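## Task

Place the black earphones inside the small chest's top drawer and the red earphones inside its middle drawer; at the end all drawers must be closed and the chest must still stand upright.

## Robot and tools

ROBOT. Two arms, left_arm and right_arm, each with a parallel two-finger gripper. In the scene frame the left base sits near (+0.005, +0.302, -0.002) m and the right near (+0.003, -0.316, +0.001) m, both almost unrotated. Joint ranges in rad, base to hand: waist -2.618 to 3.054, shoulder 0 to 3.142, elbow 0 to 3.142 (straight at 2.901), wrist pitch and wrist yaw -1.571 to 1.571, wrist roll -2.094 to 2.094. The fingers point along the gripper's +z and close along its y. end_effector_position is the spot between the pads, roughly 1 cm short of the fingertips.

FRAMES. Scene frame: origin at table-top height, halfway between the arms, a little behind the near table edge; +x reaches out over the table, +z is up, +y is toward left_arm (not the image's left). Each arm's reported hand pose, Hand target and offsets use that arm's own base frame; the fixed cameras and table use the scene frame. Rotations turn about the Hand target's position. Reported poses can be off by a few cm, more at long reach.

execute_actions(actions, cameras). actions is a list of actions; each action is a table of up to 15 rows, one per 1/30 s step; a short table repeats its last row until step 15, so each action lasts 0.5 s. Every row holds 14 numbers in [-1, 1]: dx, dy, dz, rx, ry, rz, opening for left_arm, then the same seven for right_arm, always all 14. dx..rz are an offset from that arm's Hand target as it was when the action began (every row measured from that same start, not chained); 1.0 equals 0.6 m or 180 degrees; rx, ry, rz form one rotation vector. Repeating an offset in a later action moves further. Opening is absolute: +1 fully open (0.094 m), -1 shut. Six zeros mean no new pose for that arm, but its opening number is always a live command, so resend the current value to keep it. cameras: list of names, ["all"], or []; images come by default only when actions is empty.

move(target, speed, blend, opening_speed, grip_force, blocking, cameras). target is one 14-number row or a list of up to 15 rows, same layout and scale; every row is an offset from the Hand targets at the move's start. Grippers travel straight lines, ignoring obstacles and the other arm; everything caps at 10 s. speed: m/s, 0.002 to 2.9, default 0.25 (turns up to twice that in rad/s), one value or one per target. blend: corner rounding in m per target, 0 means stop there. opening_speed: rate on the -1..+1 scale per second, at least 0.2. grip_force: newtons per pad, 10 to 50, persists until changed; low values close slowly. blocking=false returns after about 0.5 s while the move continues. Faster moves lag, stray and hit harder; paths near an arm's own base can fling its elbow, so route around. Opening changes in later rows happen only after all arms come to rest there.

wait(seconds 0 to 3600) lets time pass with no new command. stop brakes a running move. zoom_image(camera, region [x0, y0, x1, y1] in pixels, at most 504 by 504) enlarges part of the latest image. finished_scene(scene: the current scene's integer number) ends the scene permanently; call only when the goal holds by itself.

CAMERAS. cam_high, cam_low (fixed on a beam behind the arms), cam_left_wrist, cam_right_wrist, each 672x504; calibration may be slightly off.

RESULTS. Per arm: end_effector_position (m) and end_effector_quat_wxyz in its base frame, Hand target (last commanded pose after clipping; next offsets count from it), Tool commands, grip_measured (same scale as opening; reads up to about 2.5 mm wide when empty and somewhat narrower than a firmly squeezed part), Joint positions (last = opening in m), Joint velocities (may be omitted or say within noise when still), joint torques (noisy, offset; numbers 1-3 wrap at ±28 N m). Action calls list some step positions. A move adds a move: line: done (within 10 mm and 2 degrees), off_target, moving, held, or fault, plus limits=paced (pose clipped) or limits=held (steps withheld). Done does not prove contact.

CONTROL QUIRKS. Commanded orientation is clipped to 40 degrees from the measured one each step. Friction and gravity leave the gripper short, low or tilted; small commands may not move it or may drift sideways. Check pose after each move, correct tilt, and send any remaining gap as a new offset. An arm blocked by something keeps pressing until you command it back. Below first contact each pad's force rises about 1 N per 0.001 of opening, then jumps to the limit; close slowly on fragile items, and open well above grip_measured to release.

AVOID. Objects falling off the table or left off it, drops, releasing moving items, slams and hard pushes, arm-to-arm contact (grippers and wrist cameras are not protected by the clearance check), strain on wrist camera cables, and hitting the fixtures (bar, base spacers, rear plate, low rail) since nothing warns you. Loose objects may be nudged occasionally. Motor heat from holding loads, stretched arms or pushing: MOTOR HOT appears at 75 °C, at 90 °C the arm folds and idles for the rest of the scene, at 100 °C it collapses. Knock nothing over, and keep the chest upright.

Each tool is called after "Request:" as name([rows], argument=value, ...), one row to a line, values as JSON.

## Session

Request:
execute_actions(actions=[], cameras=["all"])

Scene clock: 0.00 s.
left_arm: end_effector_position=(+0.3874, +0.0071, +0.0645) grip_measured=+1.000 end_effector_quat_wxyz=(+0.543, +0.007, +0.838, +0.059) | right_arm: end_effector_position=(+0.3905, -0.0126, +0.0681) grip_measured=+1.000 end_effector_quat_wxyz=(+0.529, +0.016, +0.846, -0.060)
Joint positions: left_arm=[-0.038 1.592 0.351 0.821 -0.126 0.059 0.094] | right_arm=[0.034 1.559 0.394 0.712 0.149 -0.023 0.094]
Joint velocities: within noise
Joint torques (N m): no reading
Heat: left arm: 33 °C; right arm: 31 °C.
Hand target: left_arm +0.3915, +0.0076, +0.0726; +0.553, +0.005, +0.831, +0.059 | right_arm +0.3915, -0.0128, +0.0698; +0.530, +0.016, +0.846, -0.060
Tool commands: left_gripper/opening=+1.0 right_gripper/opening=+1.0
camera_calibration:
cam_left_wrist: T_world_to_cam=[[0.04463, -0.99134, -0.12348, -0.00318], [-0.77124, 0.04437, -0.63499, 0.3742], [0.63498, 0.12357, -0.76258, -0.10795]] pos_world=[0.35729, -0.00642, 0.1549]
cam_right_wrist: T_world_to_cam=[[-0.10388, -0.99202, 0.07146, 0.0217], [-0.77092, 0.03492, -0.63598, 0.38534], [0.62841, -0.12115, -0.76839, -0.10357]] pos_world=[0.3644, -0.00448, 0.16394]

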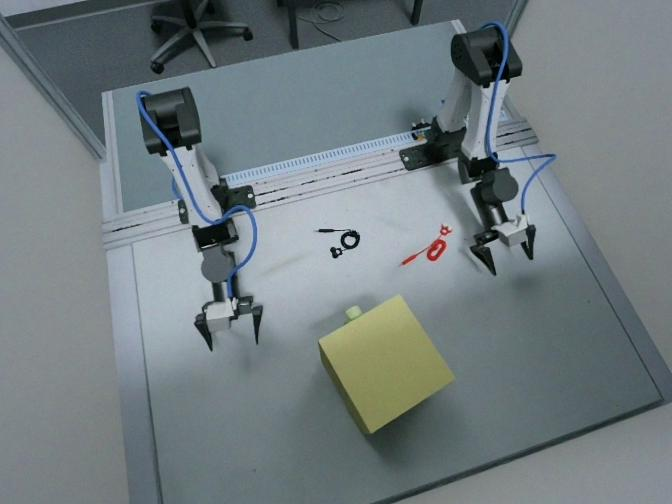

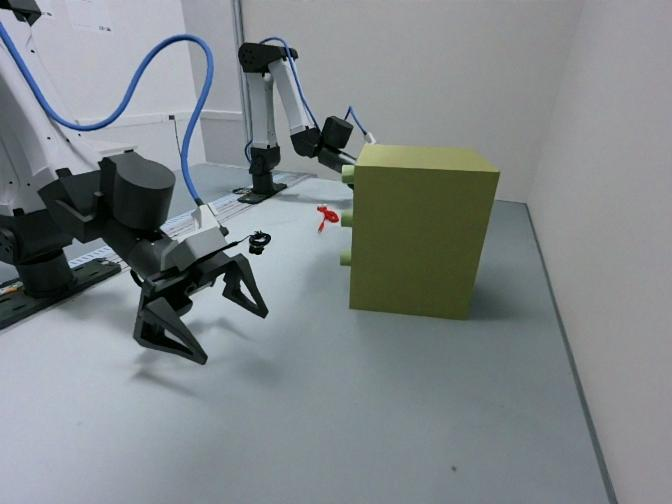

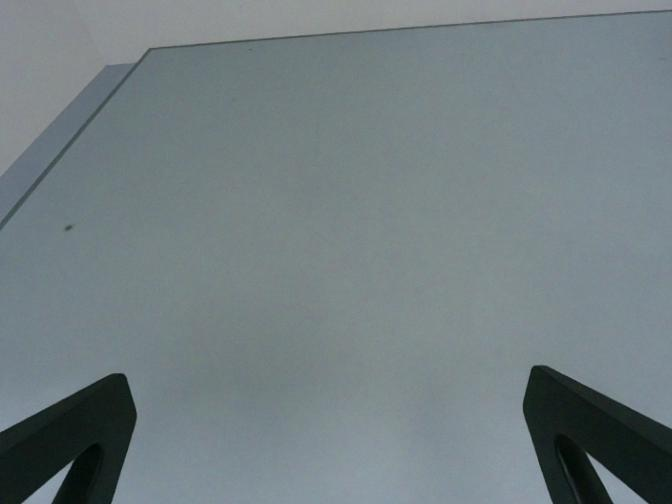

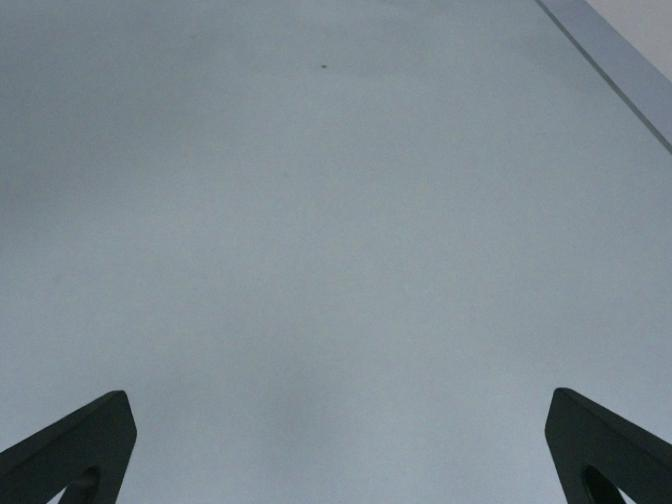

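Request:
zoom_image(camera="cam_high", region=[300, 280, 470, 450])

Request:
zoom_image(camera="cam_high", region=[300, 210, 380, 270])

Request:
zoom_image(camera="cam_high", region=[390, 210, 470, 270])

Request:
zoom_image(camera="cam_low", region=[230, 130, 510, 340])

Scaled by 2.965 from the camera's image (finer frame: 960x720).

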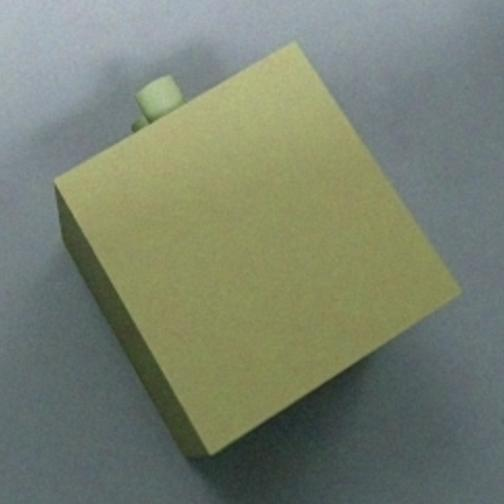

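Scaled by 6.300 from the camera's image (finer frame: 960x720).

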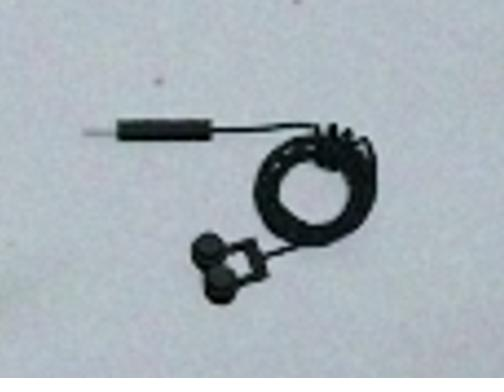

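Scaled by 6.300 from the camera's image (finer frame: 960x720).

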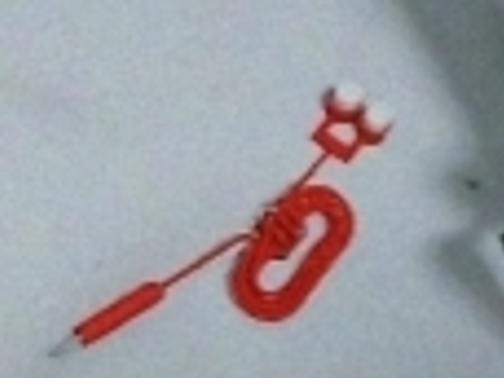

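Scaled by 1.800 from the camera's image (finer frame: 960x720).

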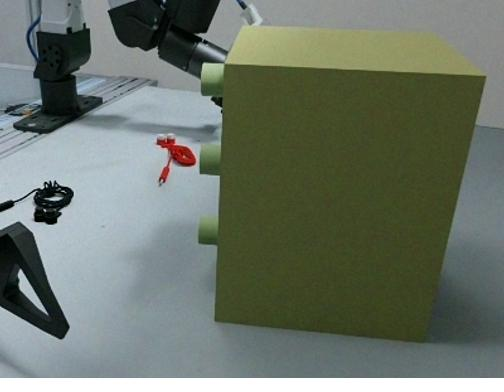

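Request:
move([
  [-0.2172, -0.1822, 0.0790, 0.12446, 0.36537, -0.23968, 0.2, -0.1305, 0.3803, 0.1003, 0.03487, -0.08453, 0.11965, 0.4],
], speed=0.4, cameras=["cam_left_wrist", "cam_right_wrist"])

Scene clock: 15.30 s.
left_arm: end_effector_position=(+0.2568, -0.0963, +0.1146) grip_measured=+0.203 end_effector_quat_wxyz=(-0.005, +0.414, +0.910, +0.006) | right_arm: end_effector_position=(+0.3098, +0.2117, +0.1262) grip_measured=+0.402 end_effector_quat_wxyz=(+0.632, -0.113, +0.762, +0.086)
Joint positions: left_arm=[-0.367 1.588 1.289 -1.28 -0.013 0.487 0.056] | right_arm=[0.845 1.478 0.313 0.944 0.553 0.106 0.066]
Joint torques (N m): left_arm=[-0.18 -4.29 8.16 0.17 0.15 0.03] | right_arm=[0.13 -2.51 7.09 2.19 0.17 0.03]
Heat: left arm: 34 °C; right arm: 34 °C.
Hand target: left_arm +0.2612, -0.1017, +0.1201; +0.001, +0.421, +0.907, +0.000 | right_arm +0.3131, +0.2154, +0.1299; +0.637, -0.105, +0.759, +0.088
Off the commanded pose: left_arm 0.009 m, 1 deg | right_arm 0.006 m, 1 deg.
move: done
cam_left_wrist: T_world_to_cam=[[-0.76666, -0.64202, -0.00677, 0.13496], [-0.57461, 0.68139, 0.45334, 0.19595], [-0.28644, 0.35145, -0.89131, 0.29925]] pos_world=[0.30178, -0.15205, 0.1788]
cam_right_wrist: T_world_to_cam=[[0.27049, -0.96271, -0.00554, 0.11923], [-0.55938, -0.15248, -0.81477, 0.34893], [0.78354, 0.22348, -0.57976, -0.12602]] pos_world=[0.26167, 0.19615, 0.2119]

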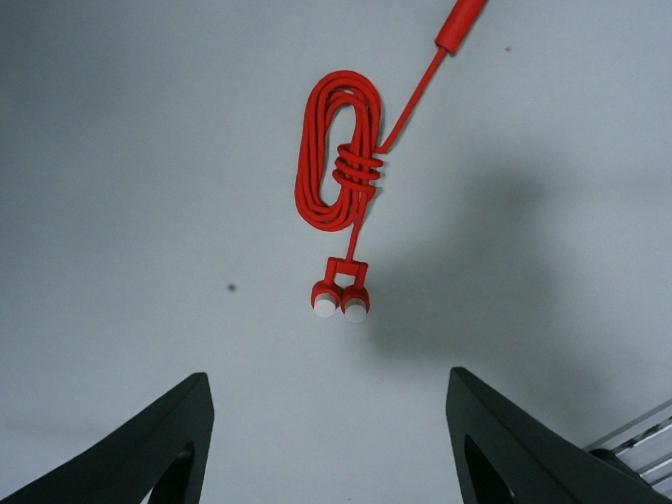

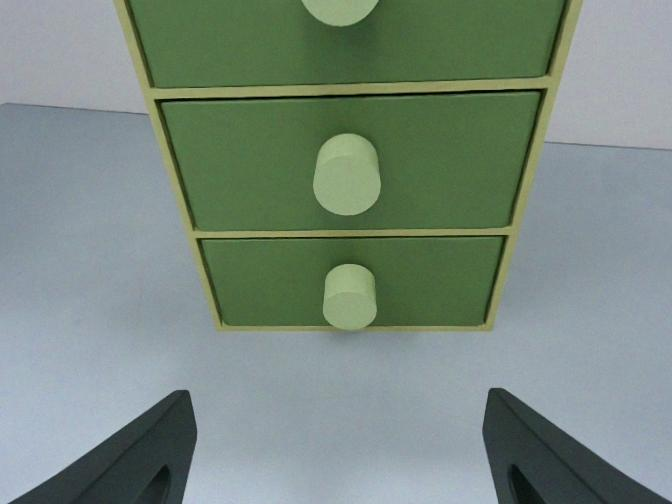

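Request:
zoom_image(camera="cam_right_wrist", region=[100, 0, 604, 350])

Scaled by 1.000.

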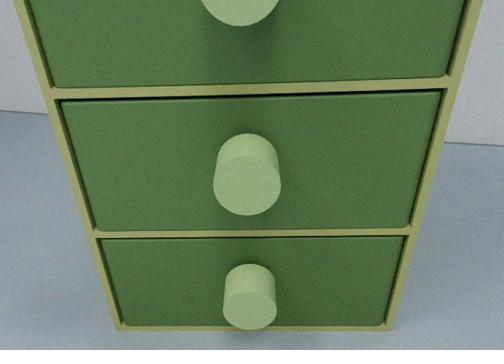

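Request:
move([
  [0.0192, -0.0297, -0.1418, 0, 0, -0.0356, 0.2, 0.1603, 0.0402, -0.0032, 0, 0, 0, 0.4],
], speed=0.25, cameras=["cam_left_wrist", "cam_right_wrist"])

Scene clock: 21.30 s.
left_arm: end_effector_position=(+0.2739, -0.1163, +0.0414) grip_measured=+0.203 end_effector_quat_wxyz=(+0.002, +0.465, +0.886, +0.006) | right_arm: end_effector_position=(+0.4051, +0.2347, +0.1316) grip_measured=+0.402 end_effector_quat_wxyz=(+0.639, -0.097, +0.758, +0.085)
Joint positions: left_arm=[-0.409 1.719 1.134 -0.981 -0.013 0.557 0.056] | right_arm=[0.673 1.784 0.647 0.952 0.406 0.079 0.066]
Joint torques (N m): left_arm=[-0.13 -4.97 4.36 0.49 0.16 0.05] | right_arm=[-0.61 -4.79 7.31 2.12 -0.16 -0.1]
Heat: left arm: 34 °C; right arm: 36 °C.
Hand target: left_arm +0.2727, -0.1195, +0.0349; +0.000, +0.471, +0.882, +0.000 | right_arm +0.4093, +0.2394, +0.1280; +0.637, -0.105, +0.759, +0.088
Off the commanded pose: left_arm 0.007 m, 1 deg | right_arm 0.007 m, 1 deg.
move: done
cam_left_wrist: T_world_to_cam=[[-0.83379, -0.55191, -0.01331, 0.16385], [-0.49967, 0.74417, 0.44333, 0.23983], [-0.23477, 0.3763, -0.89626, 0.2349]] pos_world=[0.3116, -0.17644, 0.10639]
cam_right_wrist: T_world_to_cam=[[0.24657, -0.96886, -0.0227, 0.12904], [-0.55163, -0.12105, -0.82526, 0.401], [0.79681, 0.21601, -0.5643, -0.20824]] pos_world=[0.35531, 0.21855, 0.21635]

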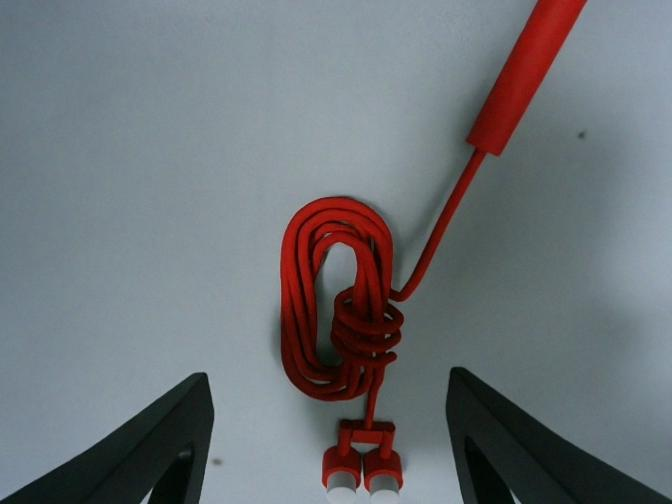

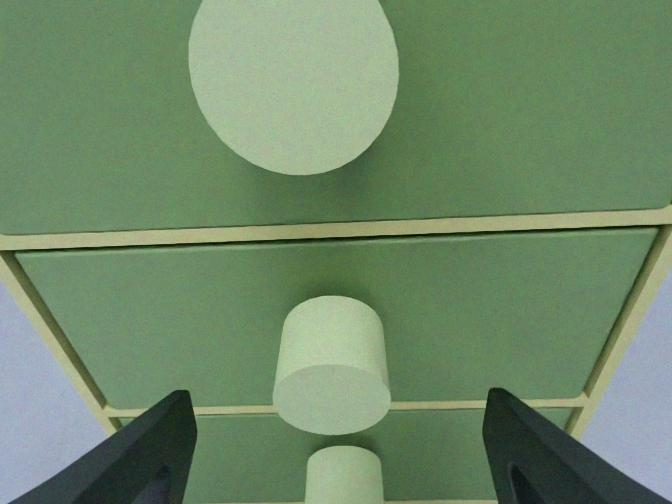

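Request:
move([
  [-0.0065, 0.0028, -0.0432, 0, 0, 0, 0.2, 0.0223, 0.0097, -0.0100, 0, 0, 0, 0.4],
], speed=0.12, cameras=["cam_left_wrist", "cam_right_wrist"])

Scene clock: 29.67 s.
left_arm: end_effector_position=(+0.2703, -0.1148, +0.0153) grip_measured=+0.203 end_effector_quat_wxyz=(+0.002, +0.465, +0.886, +0.006) | right_arm: end_effector_position=(+0.4182, +0.2405, +0.1244) grip_measured=+0.402 end_effector_quat_wxyz=(+0.636, -0.098, +0.761, +0.084)
Joint positions: left_arm=[-0.409 1.745 1.052 -0.874 -0.013 0.557 0.056] | right_arm=[0.661 1.846 0.701 0.953 0.395 0.077 0.066]
Joint torques (N m): left_arm=[-0.13 -5.01 4.23 0.48 0.16 0.04] | right_arm=[-0.62 -5.16 7.21 2.22 -0.16 -0.1]
Heat: left arm: 34 °C; right arm: 37 °C.
Hand target: left_arm +0.2688, -0.1179, +0.0091; +0.001, +0.471, +0.882, +0.000 | right_arm +0.4228, +0.2453, +0.1222; +0.637, -0.105, +0.759, +0.088
Off the commanded pose: left_arm 0.007 m, 1 deg | right_arm 0.007 m, 1 deg.
move: done
cam_left_wrist: T_world_to_cam=[[-0.83376, -0.55197, -0.0131, 0.16138], [-0.49955, 0.74404, 0.44368, 0.24844], [-0.23515, 0.37647, -0.89609, 0.21026]] pos_world=[0.3081, -0.17494, 0.08029]
cam_right_wrist: T_world_to_cam=[[0.24662, -0.96892, -0.01911, 0.13074], [-0.55741, -0.12569, -0.82067, 0.40599], [0.79276, 0.21305, -0.57108, -0.22083]] pos_world=[0.36913, 0.22476, 0.20957]

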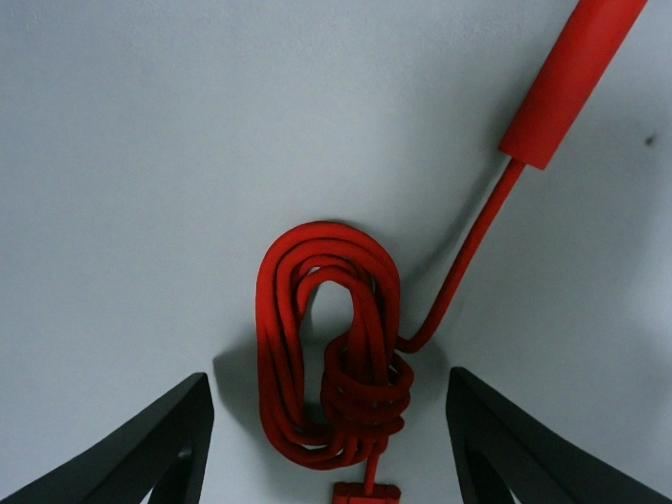

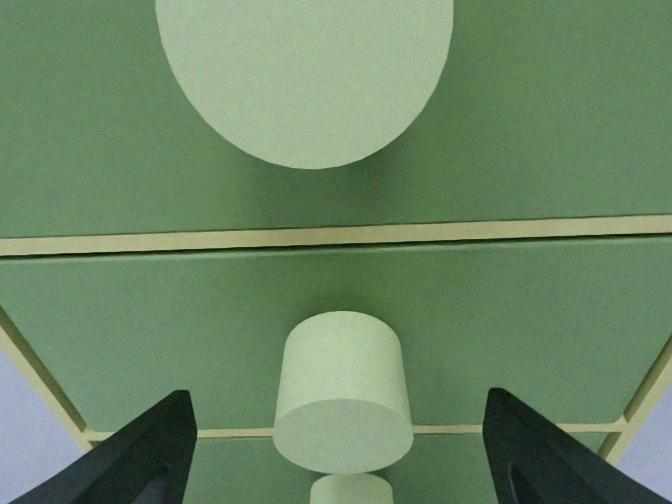

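Request:
move([
  [-0.0022, -0.0015, -0.0037, 0, 0, 0, 0.2, 0.0085, 0.0007, 0.0033, 0, 0, 0, 0.4],
  [-0.0022, -0.0015, -0.0037, 0, 0, 0, -1.0, 0.0085, 0.0007, 0.0033, 0, 0, 0, -0.55],
  [-0.0022, -0.0015, 0.1963, 0, 0, 0, -1.0, -0.1759, -0.0515, 0.0033, 0, 0, 0, -0.55],
], speed=[0.1, 0.1, 0.12], grip_force=[25, 35], cameras=["cam_left_wrist", "cam_right_wrist", "cam_high"])

Scene clock: 42.63 s.
left_arm: end_effector_position=(+0.2633, -0.1138, +0.1125) grip_measured=-0.781 end_effector_quat_wxyz=(-0.021, +0.467, +0.884, +0.004) | right_arm: end_effector_position=(+0.3217, +0.2151, +0.1245) grip_measured=-0.427 end_effector_quat_wxyz=(+0.640, -0.103, +0.756, +0.088)
Joint positions: left_arm=[-0.414 1.667 1.363 -1.309 -0.01 0.557 0.01] | right_arm=[0.824 1.563 0.339 1.031 0.545 0.103 0.027]
Joint torques (N m): left_arm=[-0.03 -7.28 8.17 0.06 0.12 -0.03] | right_arm=[0.55 -6.17 4.37 1.82 0.11 0.01]
Heat: left arm: 35 °C; right arm: 39 °C.
Hand target: left_arm +0.2675, -0.1188, +0.1268; +0.000, +0.471, +0.882, +0.000 | right_arm +0.3172, +0.2144, +0.1241; +0.637, -0.105, +0.759, +0.088
Off the commanded pose: left_arm 0.016 m, 3 deg | right_arm 0.005 m, 1 deg.
grip_force (N): 25, 35
move: off_target (left_arm)
cam_left_wrist: T_world_to_cam=[[-0.83665, -0.54756, 0.01378, 0.15547], [-0.47591, 0.73917, 0.47659, 0.19057], [-0.27115, 0.39218, -0.87902, 0.30466]] pos_world=[0.30337, -0.17522, 0.17484]
cam_right_wrist: T_world_to_cam=[[0.25846, -0.96584, -0.01902, 0.12548], [-0.54641, -0.12993, -0.82737, 0.34729], [0.79664, 0.22423, -0.56133, -0.14372]] pos_world=[0.27182, 0.19854, 0.20905]
Images, in order (width x height): cam_high 672x504, cam_left_wrist 672x504, cam_right_wrist 672x504.

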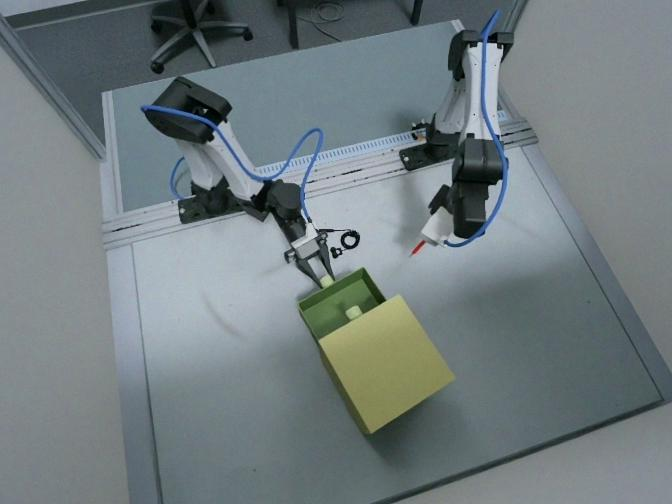

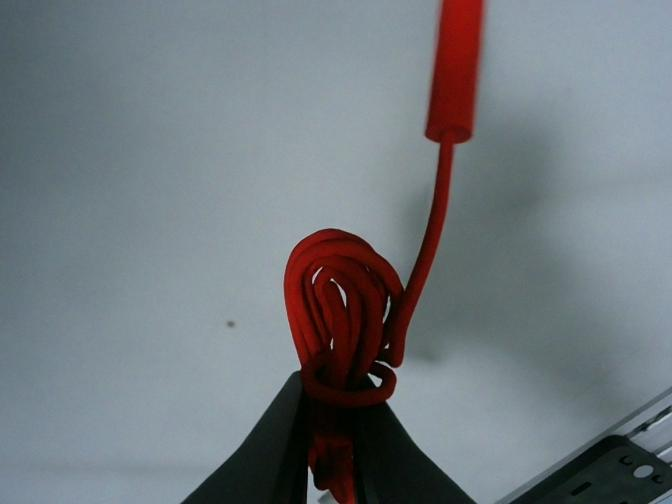

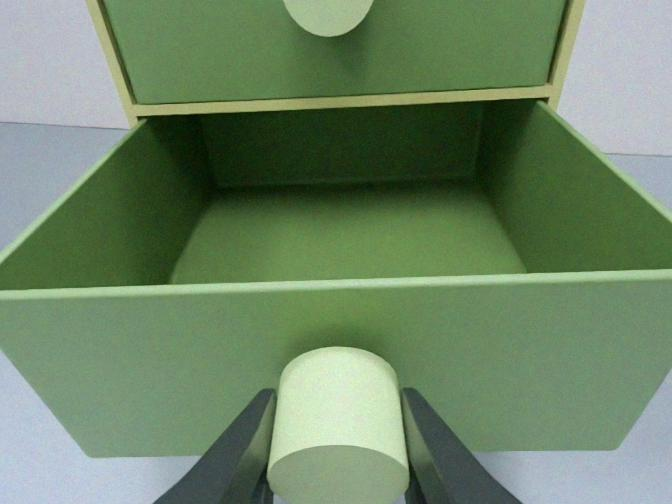

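Request:
move([
  [0, 0, 0.1333, 0, 0, 0, -1.0, -0.0562, -0.0159, 0, 0, 0, 0, 0.35],
  [0.0375, -0.1687, 0.2637, -0.17413, -0.22206, 0.18804, -1.0, -0.0787, -0.324, 0.1265, 0, 0, 0, 0.35],
  [0.1215, -0.4803, 0.2803, -0.17413, -0.22206, 0.18804, -1.0, -0.0787, -0.324, 0.1265, 0, 0, 0, 0.35],
], speed=[0.13, 0.3, 0.25], blend=[0, 0.03, 0], grip_force=[25, 50], cameras=["cam_left_wrist", "cam_right_wrist", "cam_high"])

Scene clock: 51.10 s.
left_arm: end_effector_position=(+0.3375, -0.4046, +0.2878) grip_measured=-0.781 end_effector_quat_wxyz=(+0.407, +0.168, +0.895, -0.071) | right_arm: end_effector_position=(+0.2693, +0.0189, +0.1918) grip_measured=+0.348 end_effector_quat_wxyz=(+0.634, -0.096, +0.763, +0.088)
Joint positions: left_arm=[-1.031 2.05 2.26 -1.052 -0.488 -0.471 0.01] | right_arm=[-0.242 0.454 0.251 -0.005 -0.497 -0.088 0.063]
Joint torques (N m): left_arm=[0.01 -7.62 8.73 1.55 -0.44 -0.21] | right_arm=[-0.75 1.7 9.89 1.99 -0.24 -0.14]
Heat: left arm: 36 °C; right arm: 39 °C.
Hand target: left_arm +0.3405, -0.4069, +0.2948; +0.416, +0.157, +0.892, -0.073 | right_arm +0.2700, +0.0200, +0.2000; +0.637, -0.105, +0.759, +0.088
Off the commanded pose: left_arm 0.008 m, 2 deg | right_arm 0.008 m, 1 deg.
grip_force (N): 25, 50
move: done
cam_left_wrist: T_world_to_cam=[[-0.37009, -0.92868, -0.02412, -0.24483], [-0.85394, 0.3503, -0.38482, 0.57545], [0.36582, -0.12182, -0.92268, 0.18258]] pos_world=[0.334, -0.4067, 0.384]
cam_right_wrist: T_world_to_cam=[[0.24887, -0.9681, -0.02924, -0.04459], [-0.56334, -0.12013, -0.81745, 0.35126], [0.78785, 0.21991, -0.57526, -0.01506]] pos_world=[0.22084, 0.00234, 0.27716]
Images, in order (width x height): cam_high 672x504, cam_left_wrist 672x504, cam_right_wrist 672x504.

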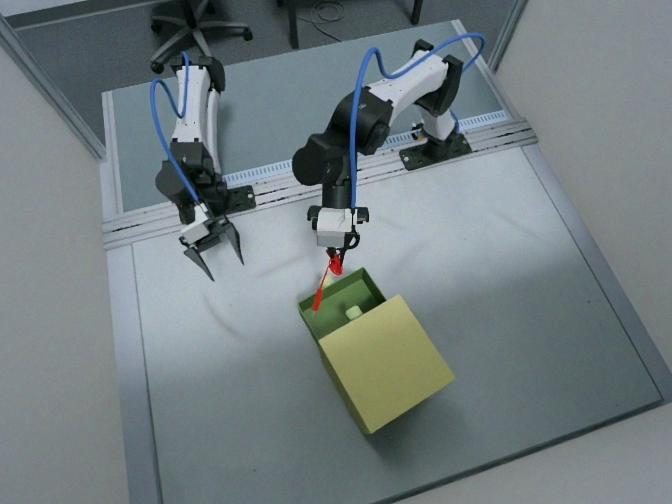

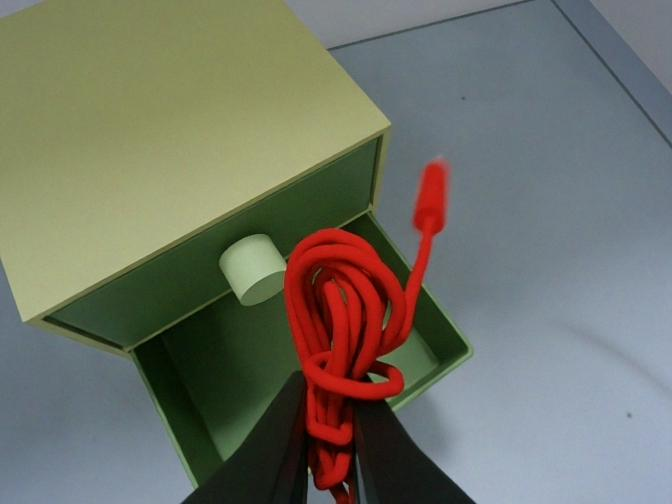

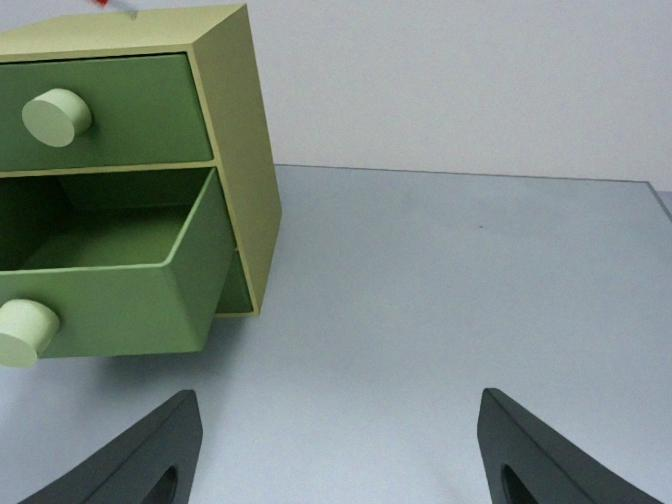

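Request:
move([
  [0.0278, 0.0655, -0.0247, 0, 0, -0.0667, -1.0, 0, 0, 0, 0, 0, 0, 0.35],
  [0.0278, 0.0655, -0.238, 0, 0, -0.0667, -1.0, 0, 0, 0, 0, 0, 0, 0.35],
], speed=[0.2, 0.15], blend=[0.02, 0], cameras=["cam_left_wrist", "cam_right_wrist", "cam_high"])

Scene clock: 59.37 s.
left_arm: end_effector_position=(+0.3573, -0.3686, +0.1429) grip_measured=-0.781 end_effector_quat_wxyz=(+0.397, +0.249, +0.877, -0.106) | right_arm: end_effector_position=(+0.2693, +0.0189, +0.1918) grip_measured=+0.348 end_effector_quat_wxyz=(+0.634, -0.096, +0.763, +0.088)
Joint positions: left_arm=[-0.889 1.839 1.361 -0.277 -0.261 -0.223 0.01] | right_arm=[-0.242 0.454 0.251 -0.005 -0.497 -0.088 0.063]
Joint torques (N m): left_arm=[0.68 -9.81 5.24 1.93 0.01 0.03] | right_arm=[-0.73 1.69 9.94 2 -0.26 -0.15]
Heat: left arm: 37 °C; right arm: 40 °C.
Hand target: left_arm +0.3571, -0.3678, +0.1521; +0.407, +0.250, +0.871, -0.116 | right_arm +0.2700, +0.0200, +0.2000; +0.637, -0.105, +0.759, +0.088
Off the commanded pose: left_arm 0.009 m, 2 deg | right_arm 0.008 m, 1 deg.
grip_force (N): 25, 50
move: done
cam_left_wrist: T_world_to_cam=[[-0.53121, -0.84684, -0.02616, -0.11953], [-0.778, 0.49979, -0.3807, 0.55137], [0.33547, -0.18188, -0.92433, 0.03486]] pos_world=[0.35377, -0.37045, 0.239]
cam_right_wrist: T_world_to_cam=[[0.24887, -0.9681, -0.02924, -0.04459], [-0.56334, -0.12013, -0.81745, 0.35126], [0.78785, 0.21991, -0.57526, -0.01506]] pos_world=[0.22084, 0.00234, 0.27716]
Images, in order (width x height): cam_high 672x504, cam_left_wrist 672x504, cam_right_wrist 672x504.

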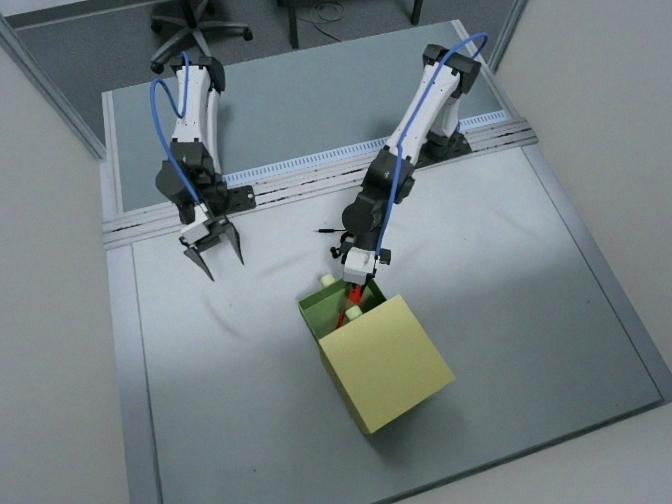

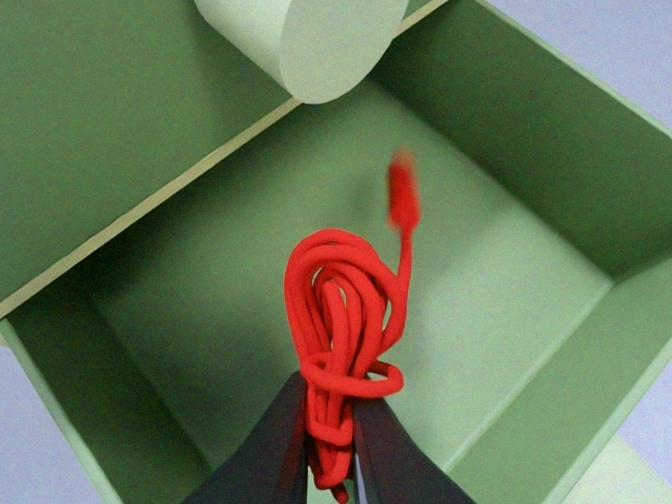

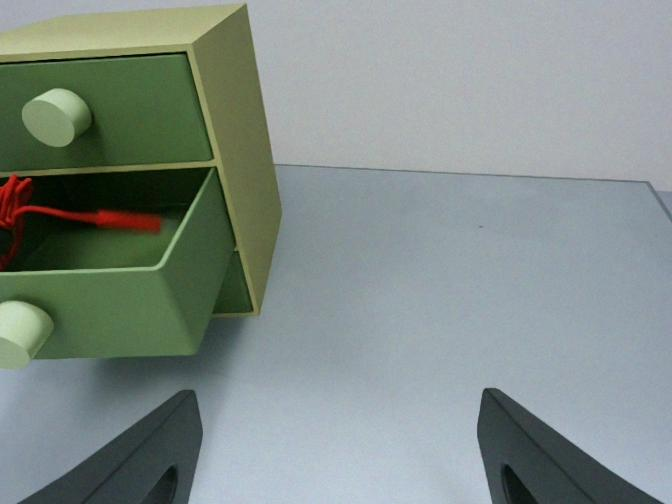

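Request:
move([
  [0, 0, 0, 0, 0, 0, -0.25, 0, 0, 0, 0, 0, 0, 0.35],
  [0, 0, 0.2167, 0, 0, 0, -0.25, 0.0337, 0.3078, -0.1267, 0, 0, 0, 0.35],
], speed=[0.2, 0.2], grip_force=[50, 50], cameras=["cam_left_wrist", "cam_right_wrist", "cam_high"])

Scene clock: 65.40 s.
left_arm: end_effector_position=(+0.3525, -0.3635, +0.2756) grip_measured=-0.253 end_effector_quat_wxyz=(+0.402, +0.249, +0.874, -0.110) | right_arm: end_effector_position=(+0.2887, +0.2023, +0.1224) grip_measured=+0.348 end_effector_quat_wxyz=(+0.633, -0.106, +0.761, +0.091)
Joint positions: left_arm=[-0.889 1.811 1.849 -0.777 -0.258 -0.219 0.035] | right_arm=[0.895 1.41 0.229 0.959 0.602 0.131 0.063]
Joint torques (N m): left_arm=[0.75 -6.19 9.32 1.73 -0.01 -0.02] | right_arm=[0.31 -2.03 6.32 2.16 0.19 -0.09]
Heat: left arm: 37 °C; right arm: 40 °C.
Hand target: left_arm +0.3570, -0.3678, +0.2821; +0.407, +0.250, +0.871, -0.116 | right_arm +0.2901, +0.2048, +0.1240; +0.637, -0.105, +0.759, +0.088
Off the commanded pose: left_arm 0.009 m, 1 deg | right_arm 0.003 m, 1 deg.
move: done
cam_left_wrist: T_world_to_cam=[[-0.53526, -0.84439, -0.0227, -0.11291], [-0.77191, 0.49987, -0.39279, 0.59682], [0.34301, -0.19272, -0.91935, 0.15211]] pos_world=[0.34808, -0.36436, 0.37171]
cam_right_wrist: T_world_to_cam=[[0.26671, -0.96354, -0.02119, 0.11897], [-0.55916, -0.13679, -0.81769, 0.32975], [0.78499, 0.22993, -0.57526, -0.11174]] pos_world=[0.24037, 0.18543, 0.20787]
Images, in order (width x height): cam_high 672x504, cam_left_wrist 672x504, cam_right_wrist 672x504.

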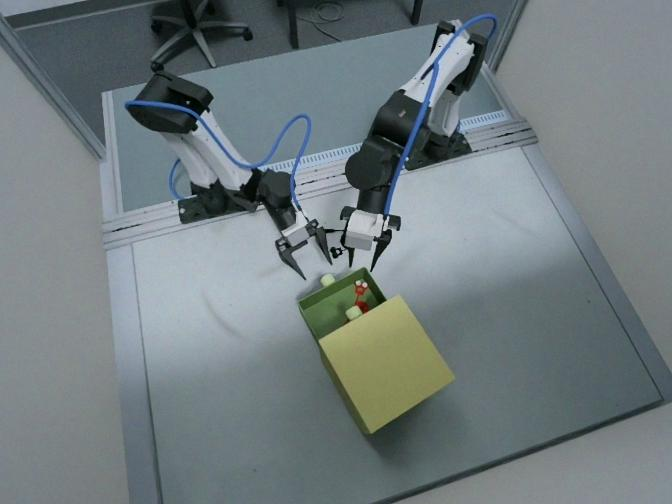

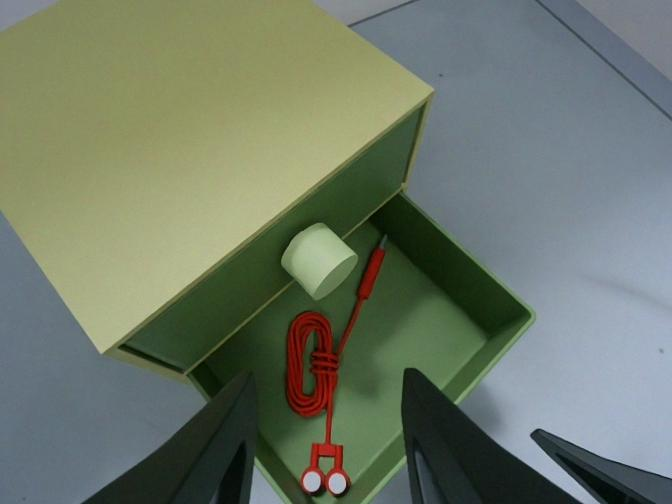

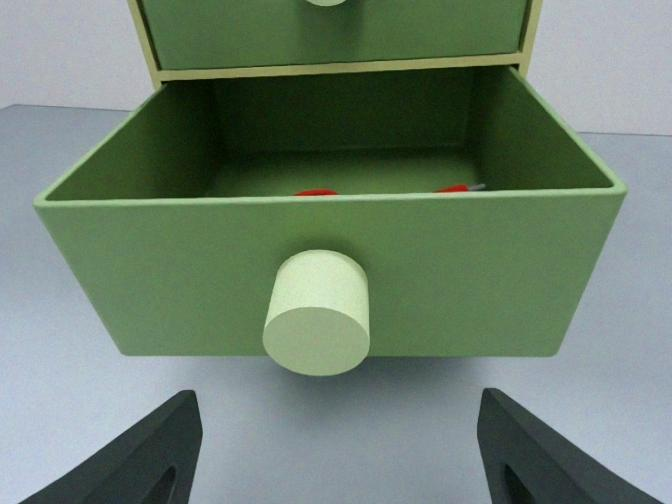

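Request:
move([
  [-0.0783, 0.1463, -0.0368, -0.0179, 0.1192, 0.1675, 0.35, 0.0458, 0.0223, 0, 0, 0, 0, 0.35],
  [-0.295, 0.0805, -0.2618, -0.04475, 0.29796, 0.41868, 0.35, 0.211, 0.0692, 0, 0, 0, 0, 0.35],
  [-0.295, 0.0805, -0.2618, -0.04475, 0.29796, 0.41868, 0.35, 0.2382, 0.0768, 0, 0, 0, 0, 0.35],
], speed=[0.3, 0.28, 0.04], blend=[0.02, 0.003, 0], cameras=["cam_left_wrist", "cam_right_wrist"])

Scene clock: 76.53 s.
left_arm: end_effector_position=(+0.1845, -0.3175, +0.1310) grip_measured=+0.347 end_effector_quat_wxyz=(+0.006, -0.413, +0.911, -0.005) | right_arm: end_effector_position=(+0.4279, +0.2459, +0.1302) grip_measured=+0.348 end_effector_quat_wxyz=(+0.643, -0.096, +0.755, +0.085)
Joint positions: left_arm=[-1.049 1.93 1.763 -1.392 -0.01 -1.901 0.063] | right_arm=[0.657 1.871 0.746 0.952 0.393 0.072 0.063]
Joint torques (N m): left_arm=[-0.34 -7.06 4.49 0.35 0.04 -0.2] | right_arm=[-0.76 -5.46 7.76 1.99 -0.2 -0.07]
Heat: left arm: 37 °C; right arm: 42 °C.
Hand target: left_arm +0.1802, -0.3195, +0.1250; +0.000, -0.414, +0.910, -0.001 | right_arm +0.4331, +0.2508, +0.1241; +0.637, -0.105, +0.759, +0.088
Off the commanded pose: left_arm 0.008 m, 1 deg | right_arm 0.009 m, 1 deg.
move: done
cam_left_wrist: T_world_to_cam=[[0.73902, -0.67354, 0.01386, -0.35294], [-0.61094, -0.66138, 0.43513, -0.11952], [-0.28391, -0.33004, -0.90026, 0.1553]] pos_world=[0.2319, -0.26552, 0.19671]
cam_right_wrist: T_world_to_cam=[[0.24587, -0.96905, -0.02237, 0.13445], [-0.54398, -0.11885, -0.83064, 0.4107], [0.80227, 0.2164, -0.55636, -0.23314]] pos_world=[0.3774, 0.22955, 0.21443]

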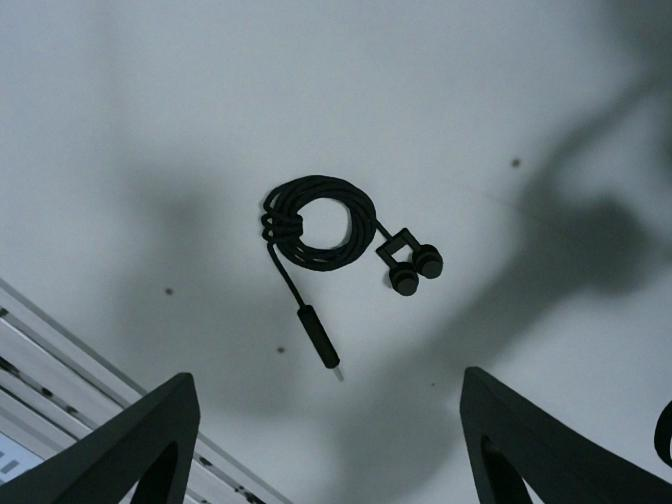

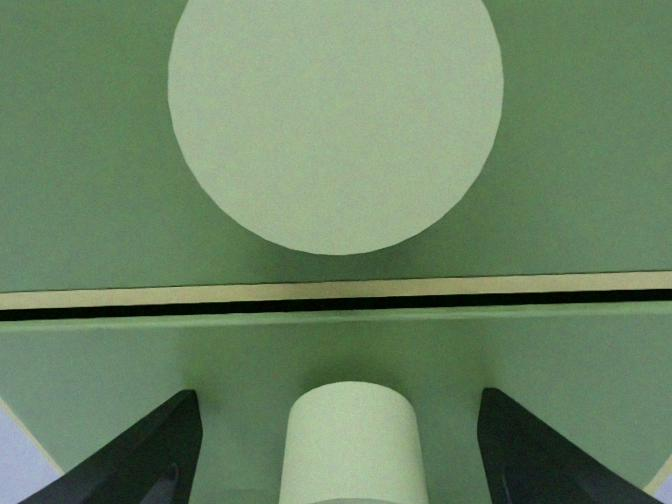

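Request:
move([
  [-0.0337, 0.0167, -0.15, 0, 0, 0, -0.12, 0.0136, 0.0039, 0, 0, 0, 0, 0.35],
], speed=0.2, cameras=["cam_left_wrist", "cam_right_wrist"])

Scene clock: 80.47 s.
left_arm: end_effector_position=(+0.1624, -0.3079, +0.0326) grip_measured=-0.117 end_effector_quat_wxyz=(+0.003, -0.412, +0.911, +0.008) | right_arm: end_effector_position=(+0.4332, +0.2470, +0.1260) grip_measured=+0.348 end_effector_quat_wxyz=(+0.638, -0.100, +0.759, +0.082)
Joint positions: left_arm=[-1.088 1.93 1.367 -1.024 -0.006 -1.937 0.041] | right_arm=[0.65 1.889 0.769 0.933 0.385 0.067 0.063]
Joint torques (N m): left_arm=[-0.17 -8.66 4.25 0.33 0.02 -0.19] | right_arm=[-0.88 -5.34 8.72 2.08 -0.2 -0.04]
Heat: left arm: 37 °C; right arm: 42 °C.
Hand target: left_arm +0.1599, -0.3095, +0.0350; +0.000, -0.414, +0.910, -0.001 | right_arm +0.4412, +0.2531, +0.1239; +0.637, -0.105, +0.759, +0.088
Off the commanded pose: left_arm 0.004 m, 1 deg | right_arm 0.010 m, 1 deg.
move: done
cam_left_wrist: T_world_to_cam=[[0.73698, -0.6758, -0.01278, -0.32825], [-0.60583, -0.66883, 0.43085, -0.08688], [-0.29971, -0.30979, -0.90233, 0.07242]] pos_world=[0.21099, -0.2575, 0.09858]
cam_right_wrist: T_world_to_cam=[[0.24663, -0.96902, -0.0134, 0.1327], [-0.55313, -0.1294, -0.82299, 0.41579], [0.79575, 0.21039, -0.5679, -0.23419]] pos_world=[0.38362, 0.23167, 0.21097]

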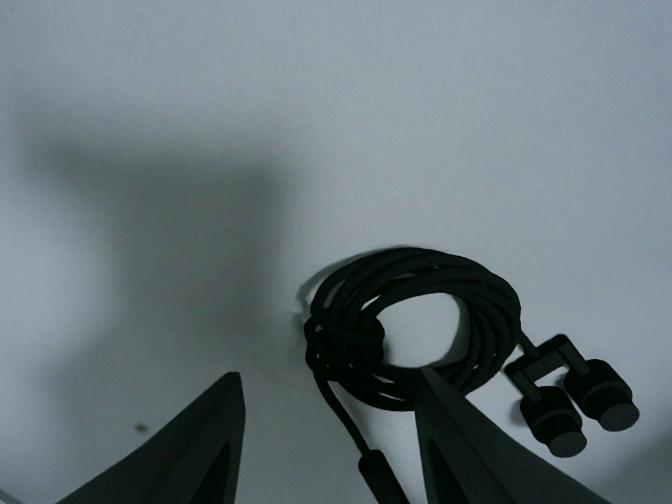

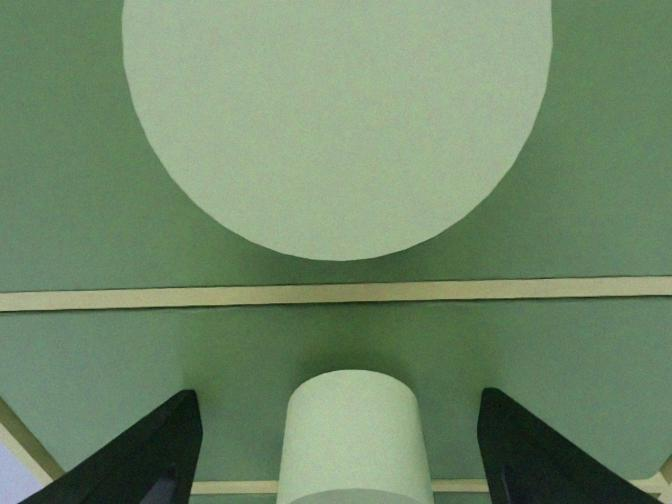

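Request:
move([
  [0, 0, -0.0292, 0, 0, 0, -0.12, -0.04, -0.0147, 0, 0, 0, 0, 0.35],
  [0, 0, -0.0292, 0, 0, 0, -0.12, -0.04, -0.0147, 0.1377, 0, 0, 0, 0.35],
], speed=[0.15, 0.25], blend=[0.006, 0], cameras=["cam_left_wrist", "cam_right_wrist"])

Scene clock: 84.50 s.
left_arm: end_effector_position=(+0.1712, -0.3265, +0.0256) grip_measured=-0.117 end_effector_quat_wxyz=(+0.005, -0.411, +0.911, -0.041) | right_arm: end_effector_position=(+0.4123, +0.2411, +0.1623) grip_measured=+0.348 end_effector_quat_wxyz=(+0.604, -0.128, +0.784, +0.064)
Joint positions: left_arm=[-1.091 1.927 1.33 -0.892 -0.006 -1.938 0.041] | right_arm=[0.666 1.658 0.791 0.581 0.385 0.054 0.063]
Joint torques (N m): left_arm=[0.05 -6.75 4.18 -0.21 -0.01 -0.19] | right_arm=[-0.43 -10.81 10.35 2.13 0.03 0.12]
Heat: left arm: 37 °C; right arm: 42 °C.
Hand target: left_arm +0.1599, -0.3095, +0.0175; +0.000, -0.414, +0.910, -0.001 | right_arm +0.4172, +0.2443, +0.2065; +0.637, -0.105, +0.759, +0.088
Off the commanded pose: left_arm 0.022 m, 5 deg | right_arm 0.045 m, 6 deg.
move: off_target (left_arm, right_arm)
cam_left_wrist: T_world_to_cam=[[0.73443, -0.67411, 0.07864, -0.34863], [-0.6269, -0.62943, 0.45914, -0.07515], [-0.26002, -0.38651, -0.88487, 0.03069]] pos_world=[0.21692, -0.27046, 0.08908]
cam_right_wrist: T_world_to_cam=[[0.2666, -0.96306, 0.03787, 0.11463], [-0.6092, -0.19883, -0.76768, 0.46419], [0.74686, 0.1816, -0.63971, -0.15686]] pos_world=[0.36938, 0.23117, 0.25167]

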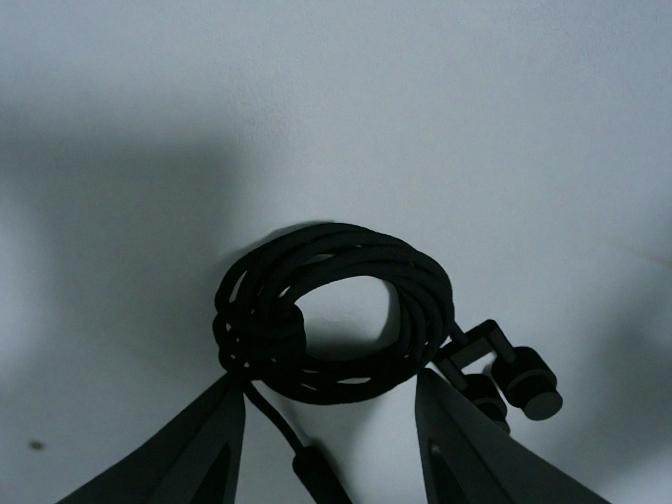

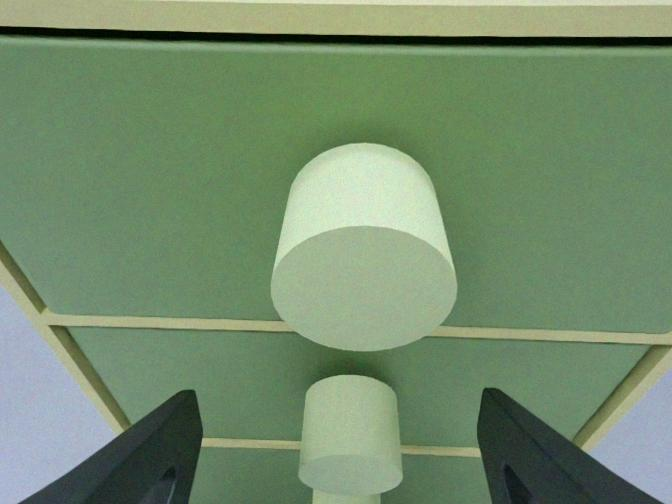

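Request:
move([
  [0, 0, 0.0542, 0, 0, 0, -0.12, -0.0082, -0.0053, -0.0937, 0, 0, 0, 0.35],
], speed=0.15, cameras=["all"])

Scene clock: 86.60 s.
left_arm: end_effector_position=(+0.1581, -0.3028, +0.0326) grip_measured=-0.117 end_effector_quat_wxyz=(+0.002, -0.410, +0.912, +0.019) | right_arm: end_effector_position=(+0.4125, +0.2409, +0.1607) grip_measured=+0.348 end_effector_quat_wxyz=(+0.642, -0.107, +0.754, +0.087)
Joint positions: left_arm=[-1.093 1.927 1.362 -1.045 -0.006 -1.938 0.041] | right_arm=[0.666 1.717 0.718 0.826 0.386 0.058 0.063]
Joint torques (N m): left_arm=[0.23 -9.8 7.57 -0.08 0.01 -0.2] | right_arm=[-0.24 -4.94 5.56 2.25 0.03 0.1]
Heat: left arm: 37 °C; right arm: 43 °C.
Hand target: left_arm +0.1599, -0.3096, +0.0501; +0.000, -0.414, +0.910, -0.001 | right_arm +0.4123, +0.2411, +0.1504; +0.637, -0.105, +0.759, +0.088
Off the commanded pose: left_arm 0.019 m, 2 deg | right_arm 0.010 m, 1 deg.
move: off_target (left_arm)
cam_left_wrist: T_world_to_cam=[[0.73438, -0.67786, -0.03446, -0.32113], [-0.60349, -0.67536, 0.42391, -0.08819], [-0.31063, -0.29051, -0.90505, 0.08038]] pos_world=[0.20758, -0.25389, 0.09906]
cam_right_wrist: T_world_to_cam=[[0.26384, -0.96452, -0.00998, 0.1237], [-0.53925, -0.13891, -0.83061, 0.4299], [0.79975, 0.22453, -0.55677, -0.20361]] pos_world=[0.36202, 0.22474, 0.24495]

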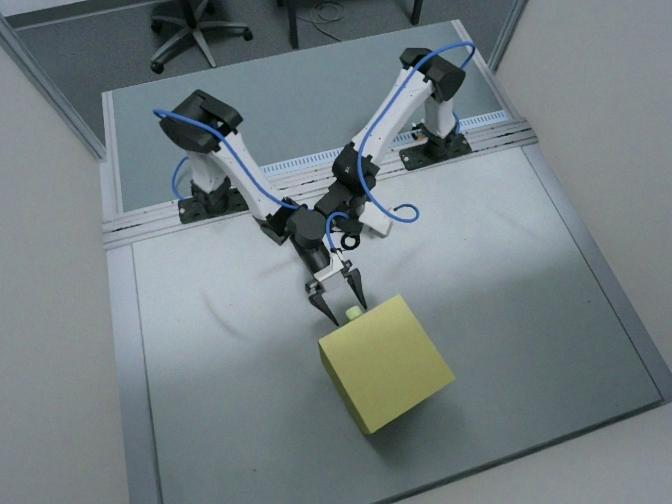

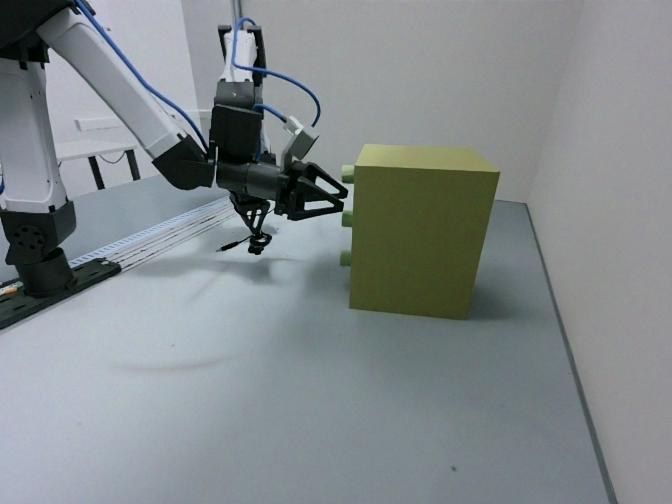

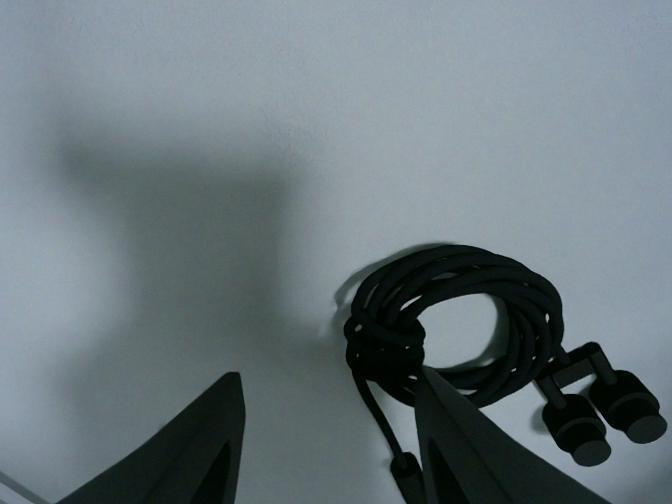

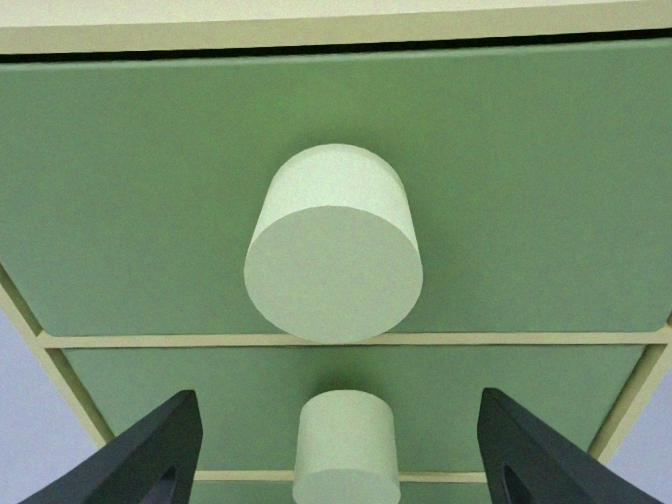

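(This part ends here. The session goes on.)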